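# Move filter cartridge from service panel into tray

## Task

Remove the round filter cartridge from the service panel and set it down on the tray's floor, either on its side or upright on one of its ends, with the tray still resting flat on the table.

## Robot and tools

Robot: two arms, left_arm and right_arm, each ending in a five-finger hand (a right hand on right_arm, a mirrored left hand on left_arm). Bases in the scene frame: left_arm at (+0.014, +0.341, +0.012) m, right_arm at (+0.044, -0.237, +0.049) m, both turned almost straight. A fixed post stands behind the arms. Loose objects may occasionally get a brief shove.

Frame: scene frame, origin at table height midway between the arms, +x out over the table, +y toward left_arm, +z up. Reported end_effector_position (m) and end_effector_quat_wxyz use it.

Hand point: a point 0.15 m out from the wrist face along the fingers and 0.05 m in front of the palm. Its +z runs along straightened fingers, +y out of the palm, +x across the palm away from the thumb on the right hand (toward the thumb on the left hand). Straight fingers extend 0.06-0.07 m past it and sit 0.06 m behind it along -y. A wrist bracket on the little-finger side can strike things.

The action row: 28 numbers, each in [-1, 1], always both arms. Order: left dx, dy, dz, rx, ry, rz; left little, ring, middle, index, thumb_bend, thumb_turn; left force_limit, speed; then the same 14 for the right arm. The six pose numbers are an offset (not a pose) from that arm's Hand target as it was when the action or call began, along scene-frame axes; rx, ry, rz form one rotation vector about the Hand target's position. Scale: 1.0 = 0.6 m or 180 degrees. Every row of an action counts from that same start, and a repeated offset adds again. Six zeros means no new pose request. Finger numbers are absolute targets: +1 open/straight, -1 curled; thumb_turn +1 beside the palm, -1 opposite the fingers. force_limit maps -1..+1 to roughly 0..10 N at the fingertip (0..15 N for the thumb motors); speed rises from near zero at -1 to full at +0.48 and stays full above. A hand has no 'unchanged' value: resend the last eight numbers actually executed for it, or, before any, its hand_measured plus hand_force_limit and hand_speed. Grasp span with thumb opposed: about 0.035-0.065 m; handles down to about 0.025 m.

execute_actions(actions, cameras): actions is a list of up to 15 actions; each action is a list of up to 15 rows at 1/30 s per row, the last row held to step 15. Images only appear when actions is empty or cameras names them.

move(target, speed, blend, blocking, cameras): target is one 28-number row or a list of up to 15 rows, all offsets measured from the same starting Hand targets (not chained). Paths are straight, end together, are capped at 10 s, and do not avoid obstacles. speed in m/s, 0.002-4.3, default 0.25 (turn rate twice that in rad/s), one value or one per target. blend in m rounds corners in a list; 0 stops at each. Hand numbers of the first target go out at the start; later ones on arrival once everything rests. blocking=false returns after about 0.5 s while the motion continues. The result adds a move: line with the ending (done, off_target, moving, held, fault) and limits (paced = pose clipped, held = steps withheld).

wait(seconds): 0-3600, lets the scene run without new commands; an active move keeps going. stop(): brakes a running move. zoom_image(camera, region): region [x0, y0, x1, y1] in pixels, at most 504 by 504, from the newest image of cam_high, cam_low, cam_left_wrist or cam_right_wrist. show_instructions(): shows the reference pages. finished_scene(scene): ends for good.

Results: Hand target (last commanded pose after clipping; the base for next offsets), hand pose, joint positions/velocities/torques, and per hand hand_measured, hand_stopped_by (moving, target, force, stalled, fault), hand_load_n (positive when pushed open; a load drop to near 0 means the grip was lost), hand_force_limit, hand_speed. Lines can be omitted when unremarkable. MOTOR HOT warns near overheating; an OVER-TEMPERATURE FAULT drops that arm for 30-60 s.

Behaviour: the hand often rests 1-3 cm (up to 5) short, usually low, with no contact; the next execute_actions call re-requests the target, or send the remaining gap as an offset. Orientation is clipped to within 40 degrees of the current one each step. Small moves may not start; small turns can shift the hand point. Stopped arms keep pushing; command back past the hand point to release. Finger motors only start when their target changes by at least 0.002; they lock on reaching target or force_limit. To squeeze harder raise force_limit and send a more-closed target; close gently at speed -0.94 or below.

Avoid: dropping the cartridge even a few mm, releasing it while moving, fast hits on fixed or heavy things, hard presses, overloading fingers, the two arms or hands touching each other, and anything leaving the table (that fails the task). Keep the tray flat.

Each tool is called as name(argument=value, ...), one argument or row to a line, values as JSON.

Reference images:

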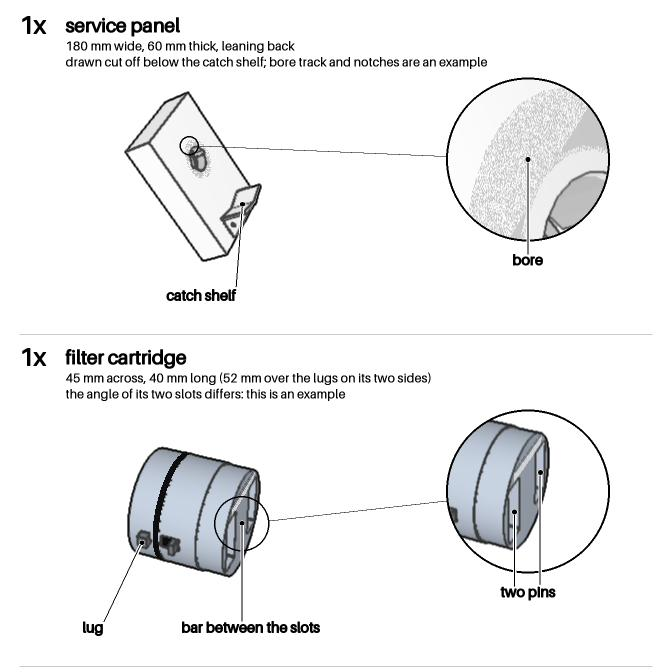

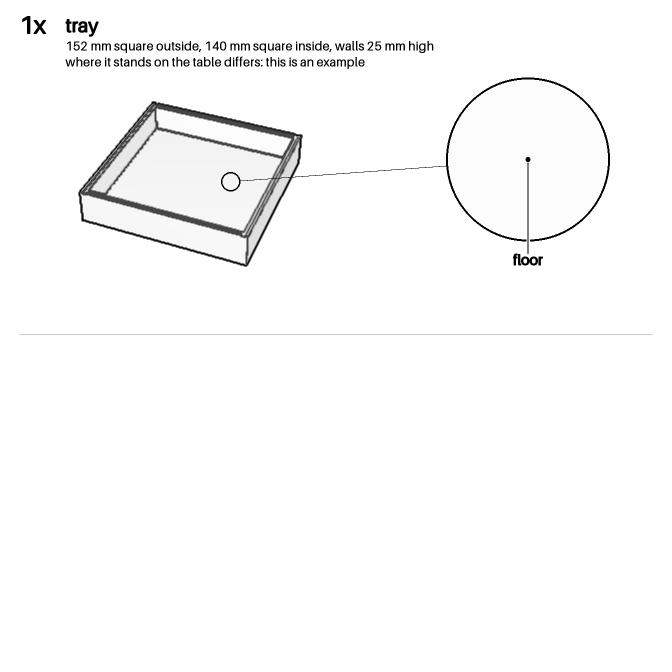

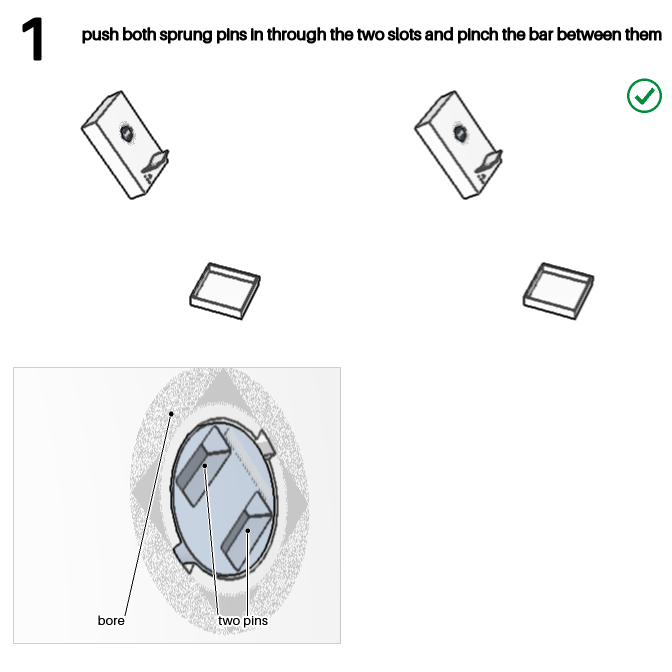

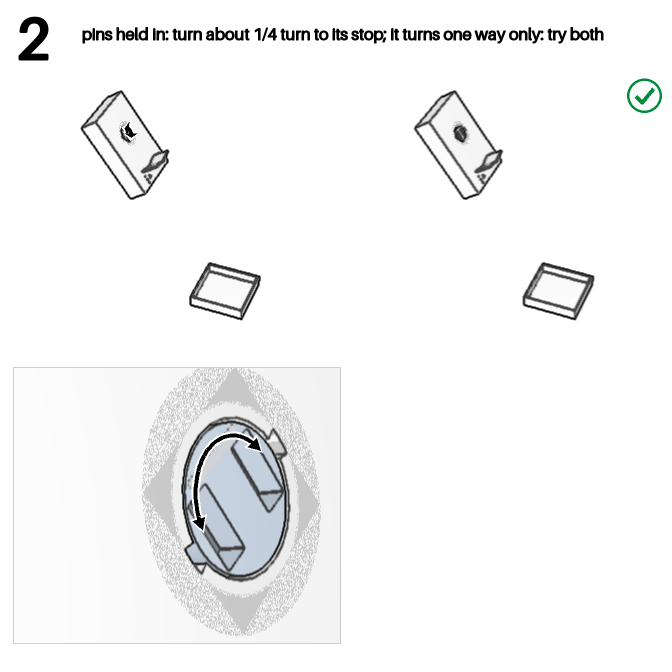

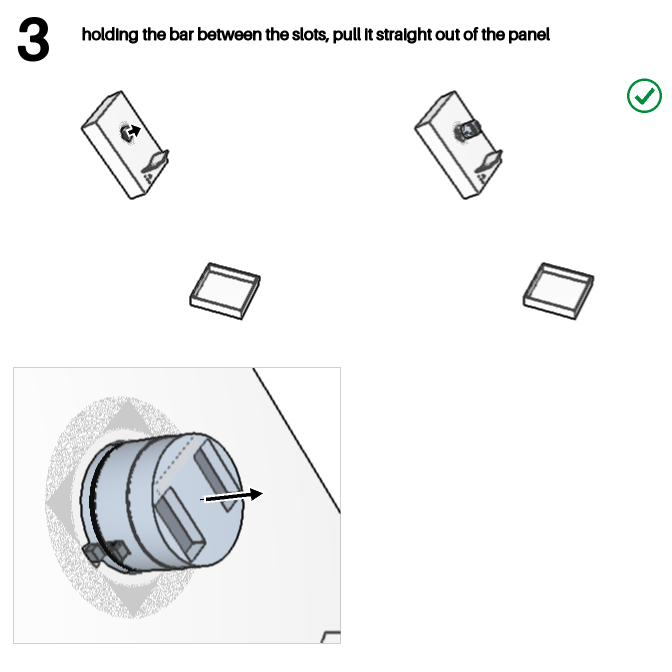

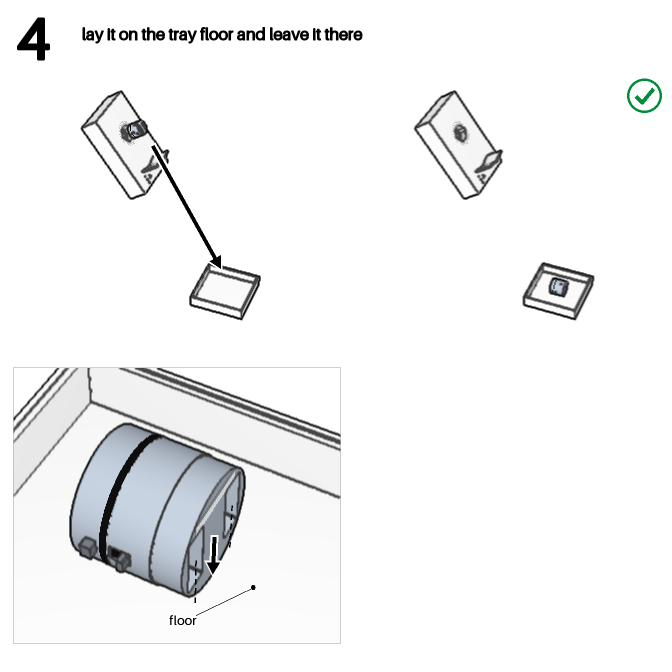

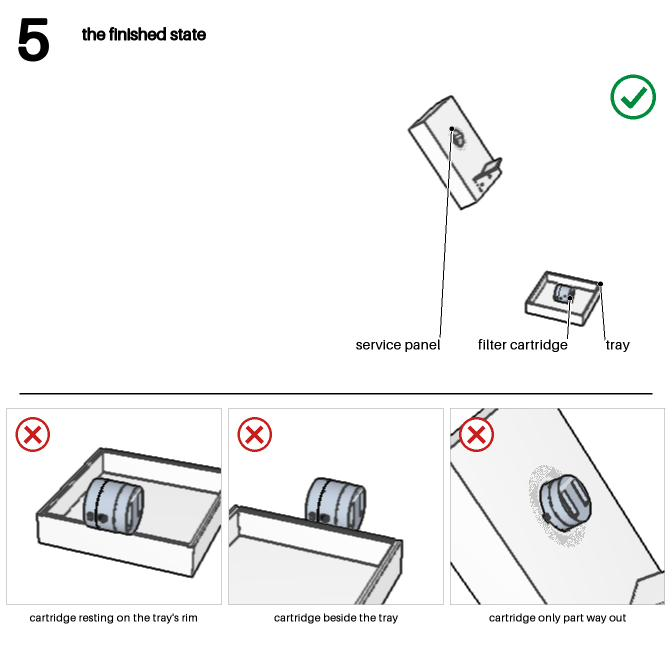

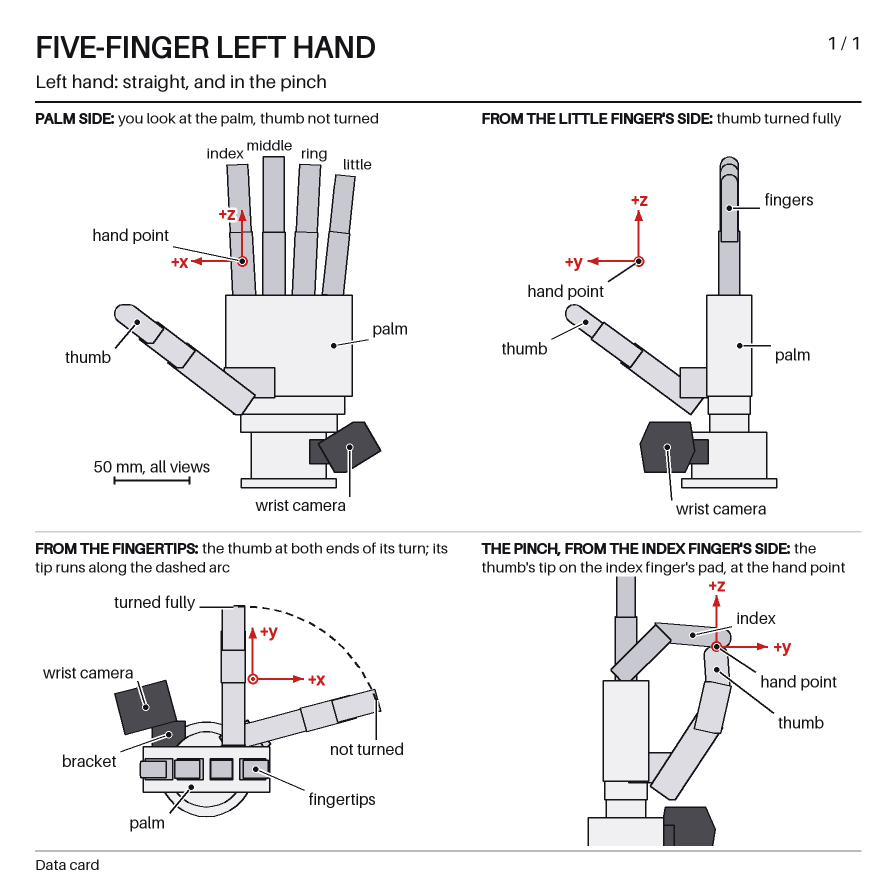

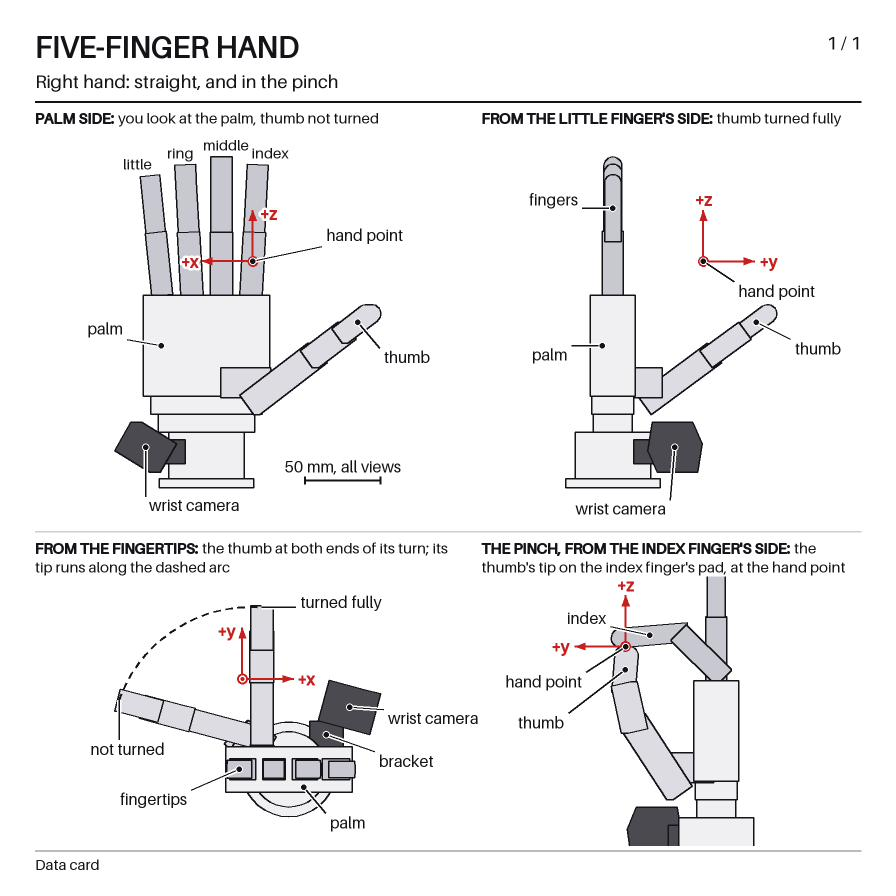

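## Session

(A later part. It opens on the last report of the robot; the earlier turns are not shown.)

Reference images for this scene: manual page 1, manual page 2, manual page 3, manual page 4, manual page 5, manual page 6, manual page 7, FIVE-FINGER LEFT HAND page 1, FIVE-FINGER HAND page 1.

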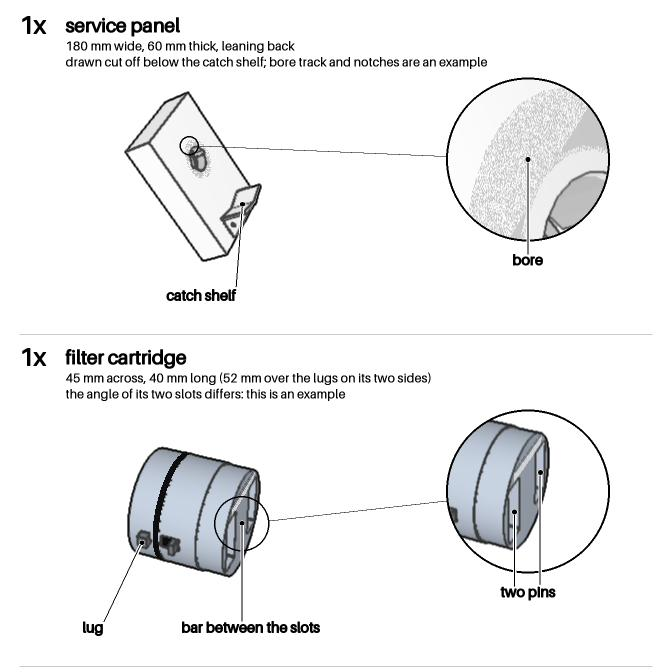

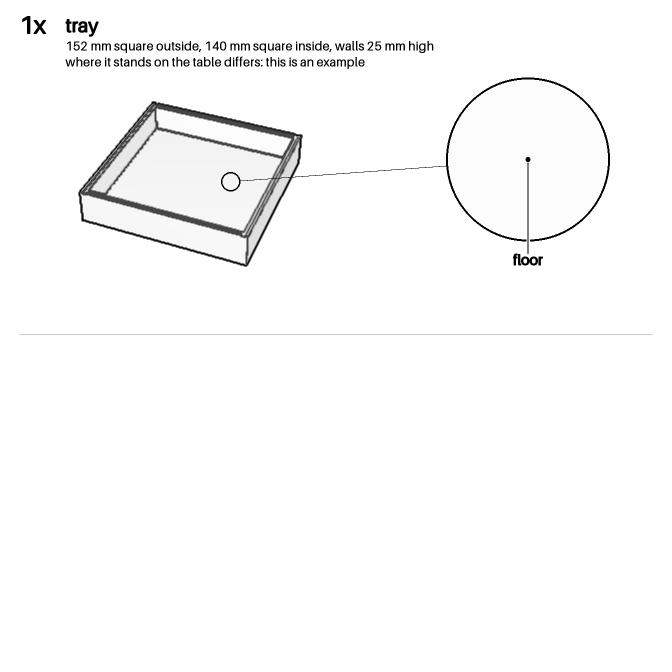

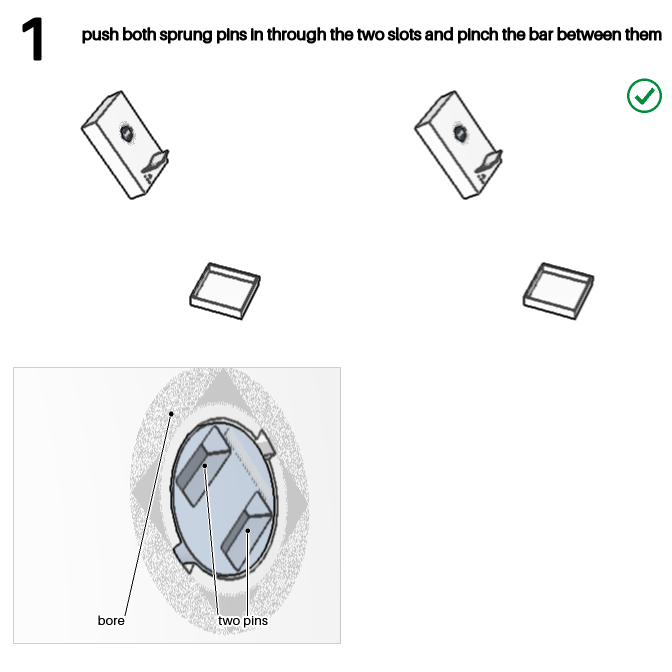

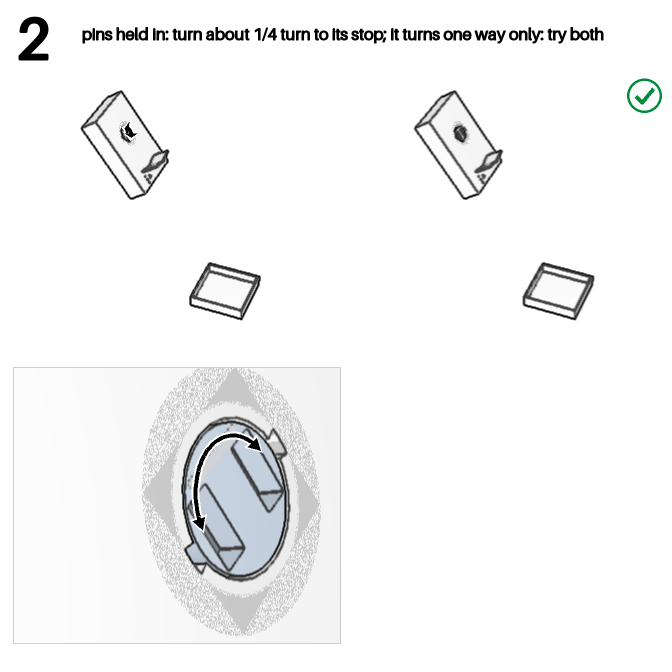

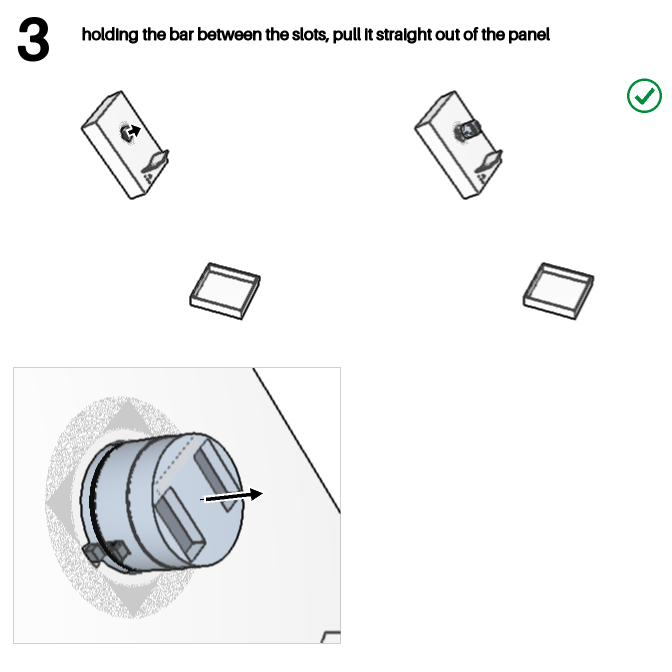

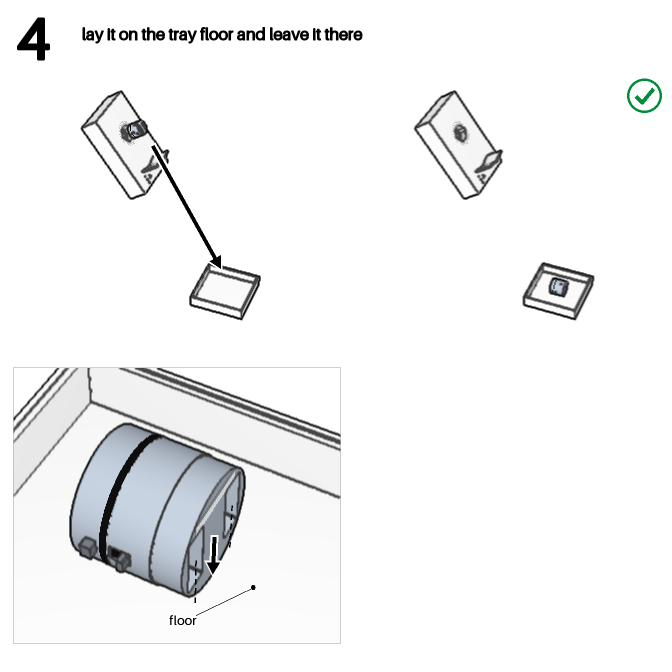

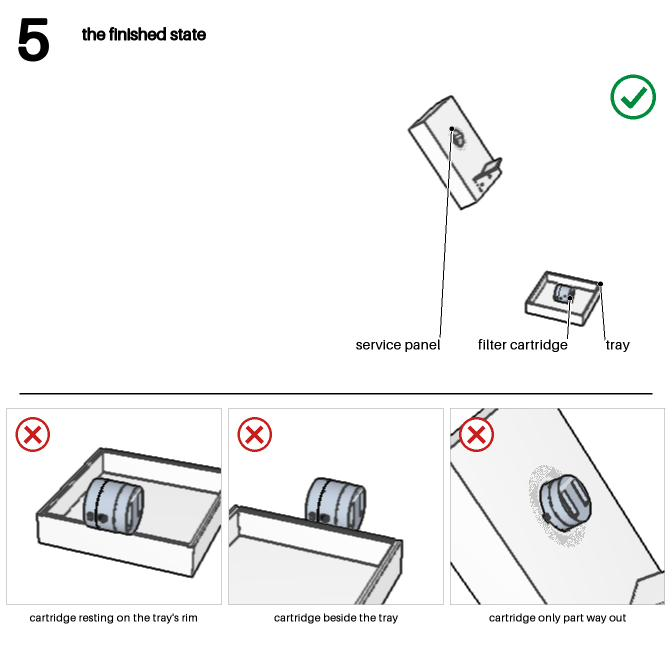

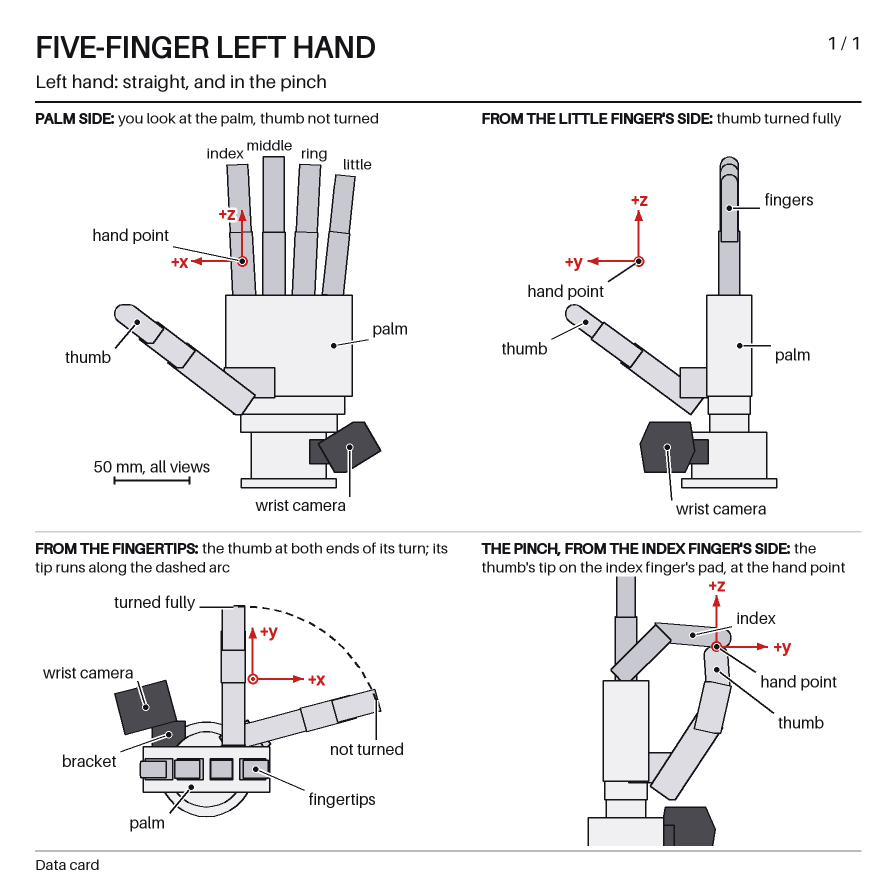

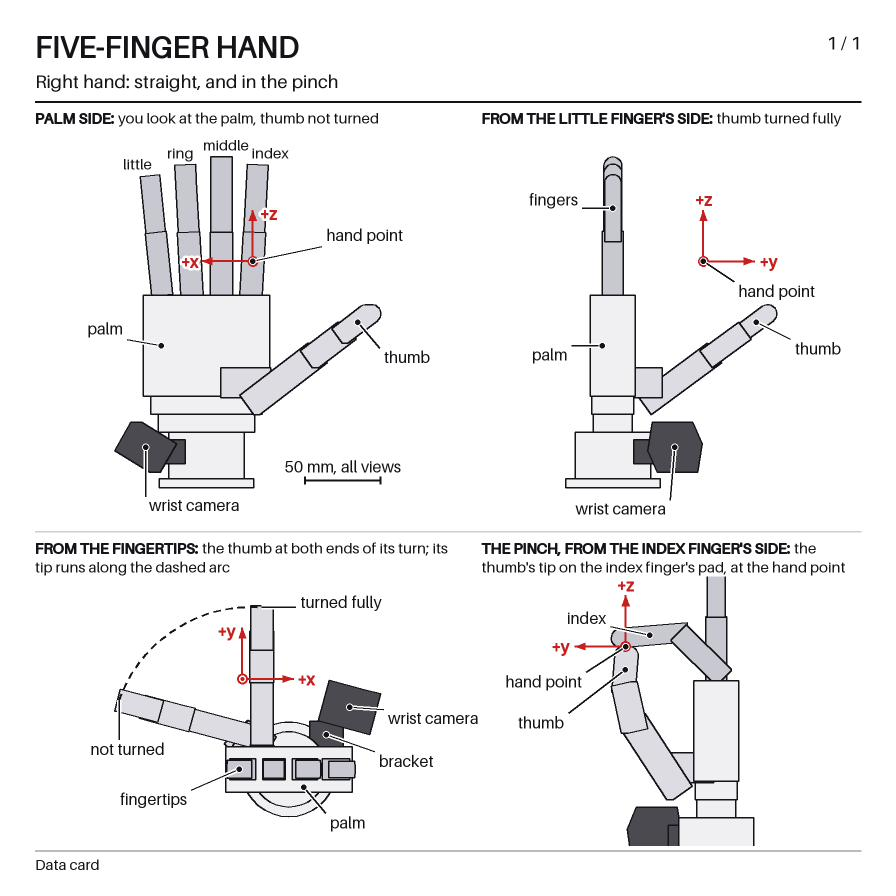

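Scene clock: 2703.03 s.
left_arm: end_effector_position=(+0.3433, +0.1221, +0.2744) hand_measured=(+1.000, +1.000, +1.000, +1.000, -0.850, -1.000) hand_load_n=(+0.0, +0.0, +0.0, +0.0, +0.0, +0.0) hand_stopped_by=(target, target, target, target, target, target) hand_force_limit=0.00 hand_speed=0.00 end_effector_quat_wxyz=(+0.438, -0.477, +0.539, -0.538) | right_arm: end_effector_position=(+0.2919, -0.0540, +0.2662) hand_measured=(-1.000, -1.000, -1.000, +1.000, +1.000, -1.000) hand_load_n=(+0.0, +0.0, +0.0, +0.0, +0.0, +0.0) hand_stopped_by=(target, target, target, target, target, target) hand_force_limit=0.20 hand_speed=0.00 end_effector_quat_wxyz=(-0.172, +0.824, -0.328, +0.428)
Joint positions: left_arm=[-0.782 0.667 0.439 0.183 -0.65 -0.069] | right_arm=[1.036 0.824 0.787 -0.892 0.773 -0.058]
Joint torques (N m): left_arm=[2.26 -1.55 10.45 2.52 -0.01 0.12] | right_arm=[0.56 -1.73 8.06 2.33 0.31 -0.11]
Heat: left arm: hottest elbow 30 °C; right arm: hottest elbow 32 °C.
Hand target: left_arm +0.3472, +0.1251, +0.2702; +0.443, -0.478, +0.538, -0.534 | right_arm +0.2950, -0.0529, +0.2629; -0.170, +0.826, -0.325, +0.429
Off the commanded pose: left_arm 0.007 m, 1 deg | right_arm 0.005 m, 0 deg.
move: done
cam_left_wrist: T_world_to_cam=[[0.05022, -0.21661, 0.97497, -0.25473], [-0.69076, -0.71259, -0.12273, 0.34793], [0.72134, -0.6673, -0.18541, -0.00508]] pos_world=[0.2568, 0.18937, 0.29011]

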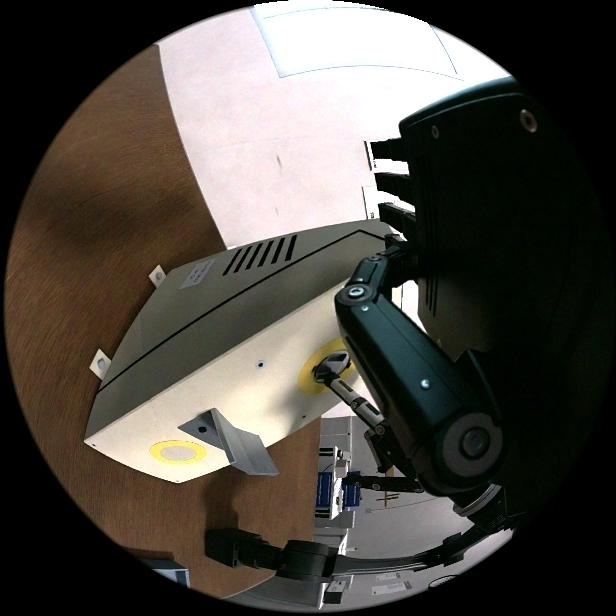

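move(
  target=[
    [0,0,0,0,0,0,1,1,1,1,-0.85,-1,0,0.0,0.0185,0.0017,-0.0152,0,0,0,-1,-1,-1,1,1,-1,0.2,0.0],
  ],
  speed=0.05,
  cameras=["cam_left_wrist"],
)

zoom_image(
  camera="cam_left_wrist",
  region=[312, 355, 352, 395],
)

Scene clock: 2708.80 s.
left_arm: end_effector_position=(+0.3433, +0.1221, +0.2744) hand_measured=(+1.000, +1.000, +1.000, +1.000, -0.850, -1.000) hand_load_n=(+0.0, +0.0, +0.0, +0.0, +0.0, +0.0) hand_stopped_by=(target, target, target, target, target, target) hand_force_limit=0.00 hand_speed=0.00 end_effector_quat_wxyz=(+0.438, -0.477, +0.539, -0.538) | right_arm: end_effector_position=(+0.2975, -0.0534, +0.2637) hand_measured=(-1.000, -1.000, -1.000, +1.000, +1.000, -1.000) hand_load_n=(+0.0, -0.5, +0.5, -4.5, +0.0, +0.0) hand_stopped_by=(target, target, target, target, target, target) hand_force_limit=0.20 hand_speed=0.00 end_effector_quat_wxyz=(-0.173, +0.828, -0.318, +0.428)
Joint positions: left_arm=[-0.782 0.667 0.439 0.183 -0.65 -0.069] | right_arm=[1.017 0.828 0.779 -0.856 0.752 -0.105]
Joint torques (N m): left_arm=[2.2 -1.49 10.52 2.52 -0.01 0.11] | right_arm=[-0.62 -0.62 7.39 3.47 0.3 -0.01]
Heat: left arm: hottest elbow 30 °C; right arm: hottest elbow 32 °C.
Hand target: left_arm +0.3472, +0.1251, +0.2702; +0.443, -0.478, +0.538, -0.534 | right_arm +0.3061, -0.0518, +0.2539; -0.170, +0.826, -0.325, +0.429
Off the commanded pose: left_arm 0.007 m, 1 deg | right_arm 0.013 m, 1 deg.
move: off_target (right_arm)
cam_left_wrist: T_world_to_cam=[[0.05022, -0.21661, 0.97497, -0.25473], [-0.69076, -0.71259, -0.12273, 0.34793], [0.72134, -0.6673, -0.18541, -0.00508]] pos_world=[0.2568, 0.18937, 0.29011]

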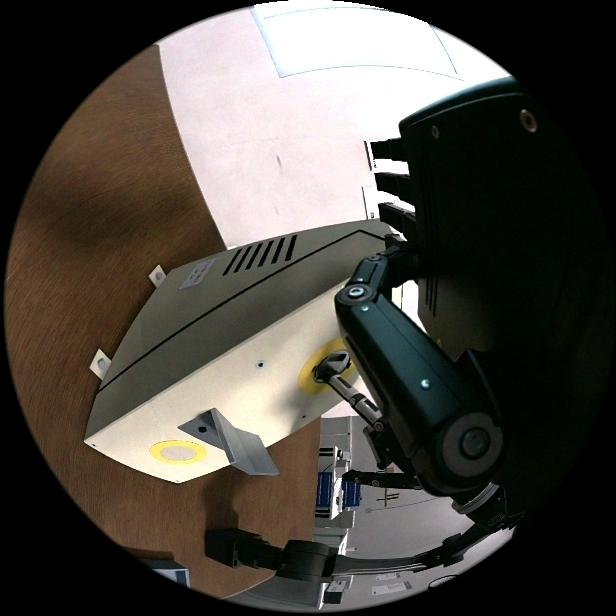

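Scaled by 12.600 from the camera's image (finer frame: 880x880).

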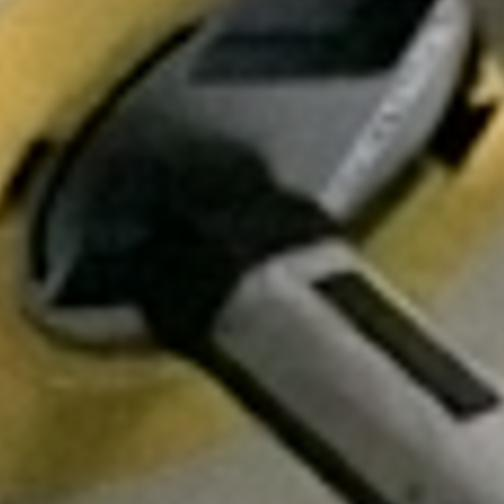

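move(
  target=[
    [0,0,0,0,0,0,1,1,1,1,-0.85,-1,0,0.0,-0.0049,0.008,-0.007,0,0,0,-1,-1,-1,1,1,-1,0.2,0.0],
    [0,0,0,0,0,0,1,1,1,1,-0.85,-1,0,0.0,-0.0062,0.0056,-0.0089,0,0,0,-1,-1,-1,1,1,-1,0.2,0.0],
  ],
  speed=0.03,
  cameras=["cam_left_wrist"],
)

zoom_image(
  camera="cam_left_wrist",
  region=[312, 355, 352, 395],
)

Scene clock: 2722.33 s.
left_arm: end_effector_position=(+0.3433, +0.1221, +0.2744) hand_measured=(+1.000, +1.000, +1.000, +1.000, -0.850, -1.000) hand_load_n=(+0.0, +0.0, +0.0, +0.0, +0.0, +0.0) hand_stopped_by=(target, target, target, target, target, target) hand_force_limit=0.00 hand_speed=0.00 end_effector_quat_wxyz=(+0.438, -0.477, +0.539, -0.538) | right_arm: end_effector_position=(+0.2973, -0.0534, +0.2623) hand_measured=(-1.000, -1.000, -1.000, +1.000, +1.000, -1.000) hand_load_n=(+0.0, +0.0, +0.0, -4.0, +0.0, +0.5) hand_stopped_by=(target, target, target, target, target, target) hand_force_limit=0.20 hand_speed=0.00 end_effector_quat_wxyz=(-0.172, +0.828, -0.317, +0.430)
Joint positions: left_arm=[-0.782 0.667 0.439 0.183 -0.65 -0.069] | right_arm=[1.021 0.828 0.774 -0.851 0.758 -0.105]
Joint torques (N m): left_arm=[2.26 -1.55 10.48 2.51 -0.01 0.11] | right_arm=[0.79 -0.15 7.05 3.33 0.51 0.18]
Heat: left arm: hottest elbow 30 °C; right arm: hottest elbow 31 °C.
Hand target: left_arm +0.3472, +0.1251, +0.2702; +0.443, -0.478, +0.538, -0.534 | right_arm +0.3024, -0.0485, +0.2484; -0.169, +0.826, -0.325, +0.429
Off the commanded pose: left_arm 0.007 m, 1 deg | right_arm 0.016 m, 1 deg.
move: off_target (right_arm)
cam_left_wrist: T_world_to_cam=[[0.05022, -0.21661, 0.97497, -0.25473], [-0.69076, -0.71259, -0.12273, 0.34793], [0.72134, -0.6673, -0.18541, -0.00508]] pos_world=[0.2568, 0.18937, 0.29011]

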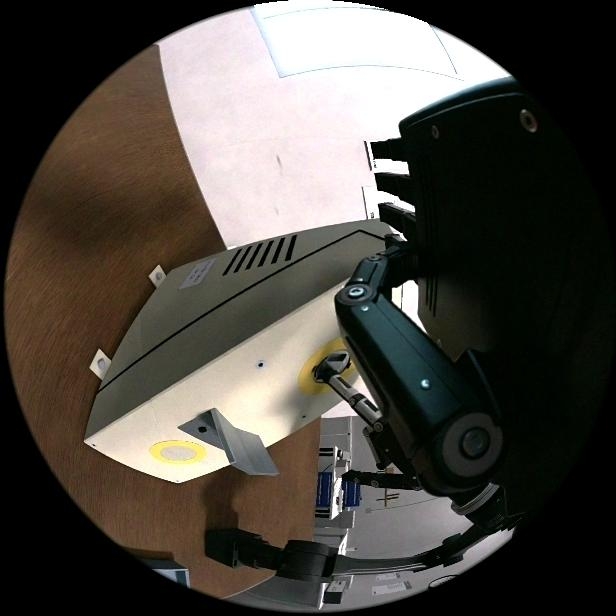

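Scaled by 12.600 from the camera's image (finer frame: 880x880).

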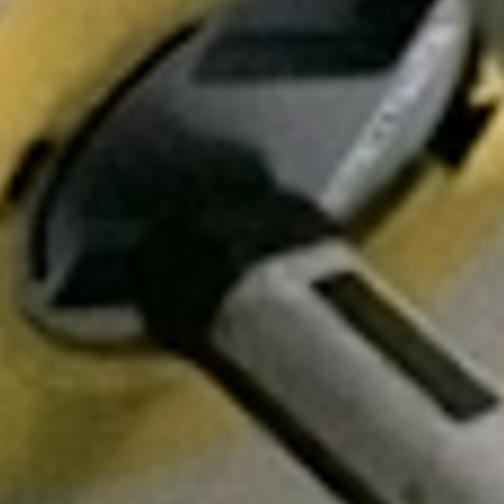

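move(
  target=[
    [0,0,0,0,0,0,1,1,1,1,-0.85,-1,0,0.0,-0.0022,0.0036,-0.0031,0.01365,0,-0.00957,-1,-1,-1,1,1,-1,0.2,0.0],
  ],
  speed=0.03,
)

move(
  target=[
    [0,0,0,0,0,0,1,1,1,1,-0.85,-1,0,0.0,-0.0022,0.0036,-0.0031,0.01365,0,-0.00957,-1,-1,-1,1,1,-1,0.2,0.0],
  ],
  speed=0.03,
)

move(
  target=[
    [0,0,0,0,0,0,1,1,1,1,-0.85,-1,0,0.0,-0.0022,0.0036,-0.0031,0.01365,0,-0.00957,-1,-1,-1,1,1,-1,0.2,0.0],
  ],
  speed=0.03,
)

Scene clock: 2729.93 s.
left_arm: end_effector_position=(+0.3433, +0.1221, +0.2744) hand_measured=(+1.000, +1.000, +1.000, +1.000, -0.850, -1.000) hand_load_n=(+0.0, +0.0, +0.0, +0.0, +0.0, +0.0) hand_stopped_by=(target, target, target, target, target, target) hand_force_limit=0.00 hand_speed=0.00 end_effector_quat_wxyz=(+0.438, -0.477, +0.539, -0.538) | right_arm: end_effector_position=(+0.2963, -0.0515, +0.2606) hand_measured=(-1.000, -1.000, -1.000, +1.000, +1.000, -1.000) hand_load_n=(+0.0, +0.0, +0.0, -5.0, +0.0, +0.0) hand_stopped_by=(target, target, target, target, target, target) hand_force_limit=0.20 hand_speed=0.00 end_effector_quat_wxyz=(-0.181, +0.821, -0.335, +0.426)
Joint positions: left_arm=[-0.782 0.667 0.439 0.183 -0.65 -0.069] | right_arm=[1.021 0.826 0.771 -0.851 0.76 -0.06]
Joint torques (N m): left_arm=[2.32 -1.55 10.45 2.55 0 0.11] | right_arm=[0.67 -0.21 6.97 3.3 0.42 0.25]
Heat: left arm: hottest elbow 30 °C; right arm: hottest elbow 31 °C.
Hand target: left_arm +0.3472, +0.1251, +0.2702; +0.443, -0.478, +0.538, -0.534 | right_arm +0.3010, -0.0464, +0.2465; -0.181, +0.817, -0.346, +0.424
Off the commanded pose: left_arm 0.007 m, 1 deg | right_arm 0.016 m, 1 deg.
move: off_target (right_arm)

Scene clock: 2731.33 s.
left_arm: end_effector_position=(+0.3433, +0.1221, +0.2744) hand_measured=(+1.000, +1.000, +1.000, +1.000, -0.850, -1.000) hand_load_n=(-0.5, +0.0, +0.0, +0.0, +0.0, +0.0) hand_stopped_by=(target, target, target, target, target, target) hand_force_limit=0.00 hand_speed=0.00 end_effector_quat_wxyz=(+0.438, -0.477, +0.539, -0.538) | right_arm: end_effector_position=(+0.2950, -0.0493, +0.2589) hand_measured=(-1.000, -1.000, -1.000, +1.000, +1.000, -1.000) hand_load_n=(+0.0, +0.0, -0.5, -4.5, +0.0, +0.0) hand_stopped_by=(target, target, target, target, target, target) hand_force_limit=0.20 hand_speed=0.00 end_effector_quat_wxyz=(-0.192, +0.811, -0.356, +0.422)
Joint positions: left_arm=[-0.782 0.667 0.439 0.183 -0.65 -0.069] | right_arm=[1.021 0.822 0.766 -0.851 0.76 -0.008]
Joint torques (N m): left_arm=[2.37 -1.49 10.5 2.58 -0.01 0.12] | right_arm=[0.67 -0.32 6.91 3.34 0.41 0.26]
Heat: left arm: hottest elbow 30 °C; right arm: hottest elbow 31 °C.
Hand target: left_arm +0.3472, +0.1251, +0.2702; +0.443, -0.478, +0.538, -0.534 | right_arm +0.2997, -0.0442, +0.2449; -0.192, +0.808, -0.368, +0.419
Off the commanded pose: left_arm 0.007 m, 1 deg | right_arm 0.016 m, 1 deg.
move: off_target (right_arm)

Scene clock: 2732.73 s.
left_arm: end_effector_position=(+0.3433, +0.1221, +0.2744) hand_measured=(+1.000, +1.000, +1.000, +1.000, -0.850, -1.000) hand_load_n=(+0.0, +0.0, +0.0, -0.5, +0.0, +0.0) hand_stopped_by=(target, target, target, target, target, target) hand_force_limit=0.00 hand_speed=0.00 end_effector_quat_wxyz=(+0.438, -0.477, +0.539, -0.538) | right_arm: end_effector_position=(+0.2937, -0.0470, +0.2571) hand_measured=(-1.000, -1.000, -1.000, +1.000, +1.000, -1.000) hand_load_n=(+0.0, +0.0, +0.0, -4.5, +0.0, +0.0) hand_stopped_by=(target, target, target, target, target, target) hand_force_limit=0.20 hand_speed=0.00 end_effector_quat_wxyz=(-0.203, +0.802, -0.378, +0.417)
Joint positions: left_arm=[-0.782 0.667 0.439 0.183 -0.65 -0.069] | right_arm=[1.021 0.818 0.761 -0.85 0.76 0.045]
Joint torques (N m): left_arm=[2.32 -1.44 10.52 2.56 0 0.12] | right_arm=[0.56 -0.38 6.89 3.38 0.41 0.24]
Heat: left arm: hottest elbow 30 °C; right arm: hottest elbow 31 °C.
Hand target: left_arm +0.3472, +0.1251, +0.2702; +0.443, -0.478, +0.538, -0.534 | right_arm +0.2984, -0.0420, +0.2430; -0.203, +0.798, -0.389, +0.414
Off the commanded pose: left_arm 0.007 m, 1 deg | right_arm 0.016 m, 1 deg.
move: off_target (right_arm)

move(
  target=[
    [0,0,0,0,0,0,1,1,1,1,-0.85,-1,0,0.0,0.0066,-0.0108,0.0093,-0.04095,0,0.02871,-1,-1,-1,1,1,-1,0.2,0.0],
  ],
  speed=0.03,
)

move(
  target=[
    [0,0,0,0,0,0,1,1,1,1,-0.85,-1,0,0.0,0.0022,-0.0036,0.0031,-0.01365,0,0.00957,-1,-1,-1,1,1,-1,0.2,0.0],
  ],
  speed=0.03,
)

move(
  target=[
    [0,0,0,0,0,0,1,1,1,1,-0.85,-1,0,0.0,0.0022,-0.0036,0.0031,-0.01365,0,0.00957,-1,-1,-1,1,1,-1,0.2,0.0],
  ],
  speed=0.03,
)

move(
  target=[
    [0,0,0,0,0,0,1,1,1,1,-0.85,-1,0,0.0,0.0022,-0.0036,0.0031,-0.01365,0,0.00957,-1,-1,-1,1,1,-1,0.2,0.0],
  ],
  speed=0.03,
)

Scene clock: 2744.33 s.
left_arm: end_effector_position=(+0.3433, +0.1221, +0.2744) hand_measured=(+1.000, +1.000, +1.000, +1.000, -0.850, -1.000) hand_load_n=(-0.5, +0.0, +0.0, +0.0, +0.0, +0.0) hand_stopped_by=(target, target, target, target, target, target) hand_force_limit=0.00 hand_speed=0.00 end_effector_quat_wxyz=(+0.438, -0.477, +0.539, -0.538) | right_arm: end_effector_position=(+0.2964, -0.0529, +0.2573) hand_measured=(-1.000, -1.000, -1.000, +1.000, +1.000, -1.000) hand_load_n=(+0.0, +0.0, +0.0, -2.0, +0.0, +0.0) hand_stopped_by=(target, target, target, target, target, target) hand_force_limit=0.20 hand_speed=0.00 end_effector_quat_wxyz=(-0.179, +0.821, -0.330, +0.429)
Joint positions: left_arm=[-0.782 0.667 0.439 0.183 -0.65 -0.069] | right_arm=[1.022 0.824 0.759 -0.839 0.763 -0.072]
Joint torques (N m): left_arm=[2.26 -1.44 10.48 2.52 -0.01 0.11] | right_arm=[0.67 0.44 8.13 2.81 0.32 -0.17]
Heat: left arm: hottest elbow 30 °C; right arm: hottest elbow 31 °C.
Hand target: left_arm +0.3472, +0.1251, +0.2702; +0.443, -0.478, +0.538, -0.534 | right_arm +0.3024, -0.0485, +0.2484; -0.169, +0.826, -0.325, +0.429
Off the commanded pose: left_arm 0.007 m, 1 deg | right_arm 0.011 m, 1 deg.
move: off_target (right_arm)

Scene clock: 2745.70 s.
left_arm: end_effector_position=(+0.3433, +0.1221, +0.2744) hand_measured=(+1.000, +1.000, +1.000, +1.000, -0.850, -1.000) hand_load_n=(-0.5, +0.0, +0.0, +0.0, +0.0, +0.0) hand_stopped_by=(target, target, target, target, target, target) hand_force_limit=0.00 hand_speed=0.00 end_effector_quat_wxyz=(+0.438, -0.477, +0.539, -0.538) | right_arm: end_effector_position=(+0.2977, -0.0547, +0.2575) hand_measured=(-1.000, -1.000, -1.000, +1.000, +1.000, -1.000) hand_load_n=(+0.0, +0.0, +0.0, -1.5, +0.0, +0.5) hand_stopped_by=(target, target, target, target, target, target) hand_force_limit=0.20 hand_speed=0.00 end_effector_quat_wxyz=(-0.169, +0.829, -0.310, +0.433)
Joint positions: left_arm=[-0.782 0.667 0.439 0.183 -0.65 -0.069] | right_arm=[1.022 0.827 0.759 -0.834 0.762 -0.121]
Joint torques (N m): left_arm=[2.37 -1.44 10.47 2.54 -0.01 0.11] | right_arm=[0.56 0.5 8.49 2.61 0.36 -0.18]
Heat: left arm: hottest elbow 30 °C; right arm: hottest elbow 31 °C.
Hand target: left_arm +0.3472, +0.1251, +0.2702; +0.443, -0.478, +0.538, -0.534 | right_arm +0.3037, -0.0507, +0.2503; -0.158, +0.834, -0.303, +0.433
Off the commanded pose: left_arm 0.007 m, 1 deg | right_arm 0.010 m, 2 deg.
move: done

Scene clock: 2747.07 s.
left_arm: end_effector_position=(+0.3433, +0.1221, +0.2744) hand_measured=(+1.000, +1.000, +1.000, +1.000, -0.850, -1.000) hand_load_n=(+0.0, +0.0, +0.0, +0.0, +0.0, +0.0) hand_stopped_by=(target, target, target, target, target, target) hand_force_limit=0.00 hand_speed=0.00 end_effector_quat_wxyz=(+0.438, -0.477, +0.539, -0.538) | right_arm: end_effector_position=(+0.2987, -0.0566, +0.2585) hand_measured=(-1.000, -1.000, -1.000, +1.000, +1.000, -1.000) hand_load_n=(+0.0, +0.0, +0.0, -0.5, +0.0, +0.0) hand_stopped_by=(target, target, target, target, target, target) hand_force_limit=0.20 hand_speed=0.00 end_effector_quat_wxyz=(-0.160, +0.836, -0.290, +0.437)
Joint positions: left_arm=[-0.782 0.667 0.439 0.183 -0.65 -0.069] | right_arm=[1.022 0.829 0.759 -0.83 0.761 -0.169]
Joint torques (N m): left_arm=[2.26 -1.44 10.48 2.54 -0.02 0.11] | right_arm=[0.67 0.73 8.73 2.43 0.41 -0.2]
Heat: left arm: hottest elbow 30 °C; right arm: hottest elbow 31 °C.
Hand target: left_arm +0.3472, +0.1251, +0.2702; +0.443, -0.478, +0.538, -0.534 | right_arm +0.3050, -0.0529, +0.2521; -0.147, +0.842, -0.281, +0.437
Off the commanded pose: left_arm 0.007 m, 1 deg | right_arm 0.010 m, 2 deg.
move: done

Scene clock: 2748.47 s.
left_arm: end_effector_position=(+0.3433, +0.1221, +0.2744) hand_measured=(+1.000, +1.000, +1.000, +1.000, -0.850, -1.000) hand_load_n=(-0.5, +0.0, +0.0, +0.0, +0.0, +0.0) hand_stopped_by=(target, target, target, target, target, target) hand_force_limit=0.00 hand_speed=0.00 end_effector_quat_wxyz=(+0.438, -0.477, +0.539, -0.538) | right_arm: end_effector_position=(+0.2998, -0.0585, +0.2598) hand_measured=(-1.000, -1.000, -1.000, +1.000, +1.000, -1.000) hand_load_n=(+0.0, +0.0, +0.0, +0.0, +0.0, +0.0) hand_stopped_by=(target, target, target, target, target, target) hand_force_limit=0.20 hand_speed=0.00 end_effector_quat_wxyz=(-0.151, +0.843, -0.269, +0.441)
Joint positions: left_arm=[-0.782 0.667 0.439 0.183 -0.65 -0.069] | right_arm=[1.024 0.83 0.759 -0.826 0.761 -0.22]
Joint torques (N m): left_arm=[2.43 -1.55 10.47 2.56 0 0.12] | right_arm=[0.32 0.73 8.95 2.28 0.42 -0.22]
Heat: left arm: hottest elbow 30 °C; right arm: hottest elbow 31 °C.
Hand target: left_arm +0.3472, +0.1251, +0.2702; +0.443, -0.478, +0.538, -0.534 | right_arm +0.3064, -0.0550, +0.2540; -0.135, +0.849, -0.259, +0.441
Off the commanded pose: left_arm 0.007 m, 1 deg | right_arm 0.009 m, 2 deg.
move: done

wait(
  seconds=0.1,
  cameras=["cam_left_wrist","cam_right_wrist"],
)

zoom_image(
  camera="cam_left_wrist",
  region=[312, 355, 352, 395],
)

Scene clock: 2754.30 s.
left_arm: end_effector_position=(+0.3433, +0.1221, +0.2744) hand_measured=(+1.000, +1.000, +1.000, +1.000, -0.850, -1.000) hand_load_n=(+0.0, -0.5, +0.0, +0.0, +0.0, +0.0) hand_stopped_by=(target, target, target, target, target, target) hand_force_limit=0.00 hand_speed=0.00 end_effector_quat_wxyz=(+0.438, -0.477, +0.539, -0.538) | right_arm: end_effector_position=(+0.2999, -0.0585, +0.2598) hand_measured=(-1.000, -1.000, -1.000, +1.000, +1.000, -1.000) hand_load_n=(+0.0, +0.0, +0.0, +0.0, +0.0, +0.5) hand_stopped_by=(target, target, target, target, target, target) hand_force_limit=0.20 hand_speed=0.00 end_effector_quat_wxyz=(-0.151, +0.843, -0.269, +0.441)
Joint positions: left_arm=[-0.782 0.667 0.439 0.183 -0.65 -0.069] | right_arm=[1.024 0.83 0.759 -0.826 0.761 -0.22]
Joint torques (N m): left_arm=[2.26 -1.55 10.43 2.54 -0.01 0.12] | right_arm=[0.38 0.79 8.92 2.26 0.43 -0.21]
Heat: left arm: hottest elbow 30 °C; right arm: hottest elbow 32 °C.
Hand target: left_arm +0.3472, +0.1251, +0.2702; +0.443, -0.478, +0.538, -0.534 | right_arm +0.3064, -0.0550, +0.2540; -0.135, +0.849, -0.259, +0.441
Off the commanded pose: left_arm 0.007 m, 1 deg | right_arm 0.009 m, 2 deg.
wait: 0.10 s; at rest from the start
cam_left_wrist: T_world_to_cam=[[0.05022, -0.21661, 0.97497, -0.25473], [-0.69076, -0.71259, -0.12273, 0.34793], [0.72134, -0.6673, -0.18541, -0.00508]] pos_world=[0.2568, 0.18937, 0.29011]
cam_right_wrist: T_world_to_cam=[[-0.2147, -0.94711, -0.23851, 0.06379], [-0.88214, 0.29286, -0.36885, 0.37681], [0.4192, 0.1312, -0.89836, 0.2274]] pos_world=[0.25077, -0.07977, 0.35848]

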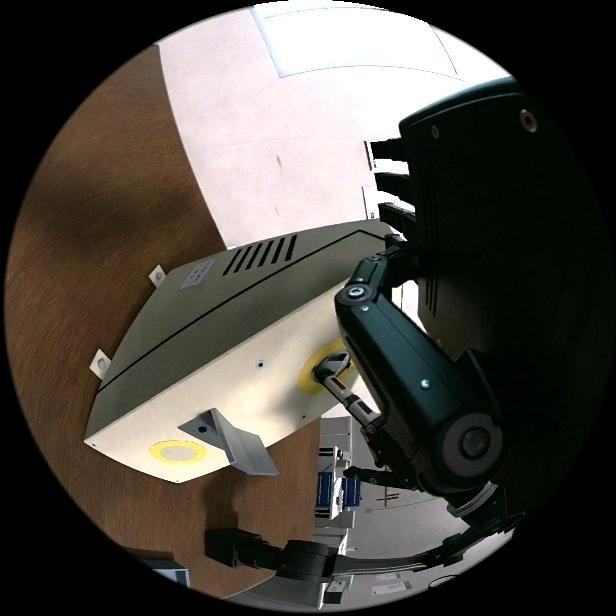

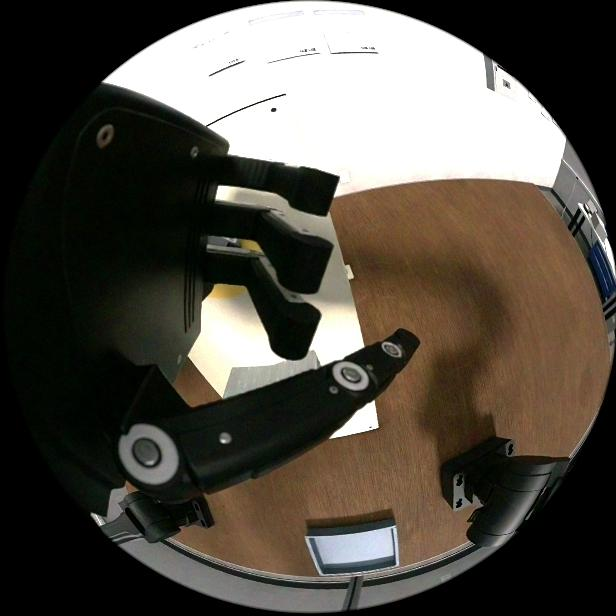

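Scaled by 12.600 from the camera's image (finer frame: 880x880).

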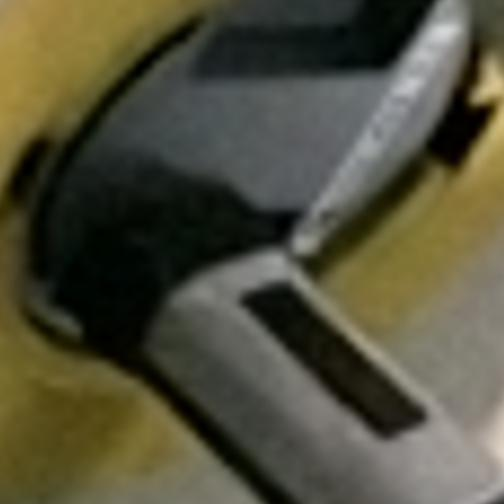

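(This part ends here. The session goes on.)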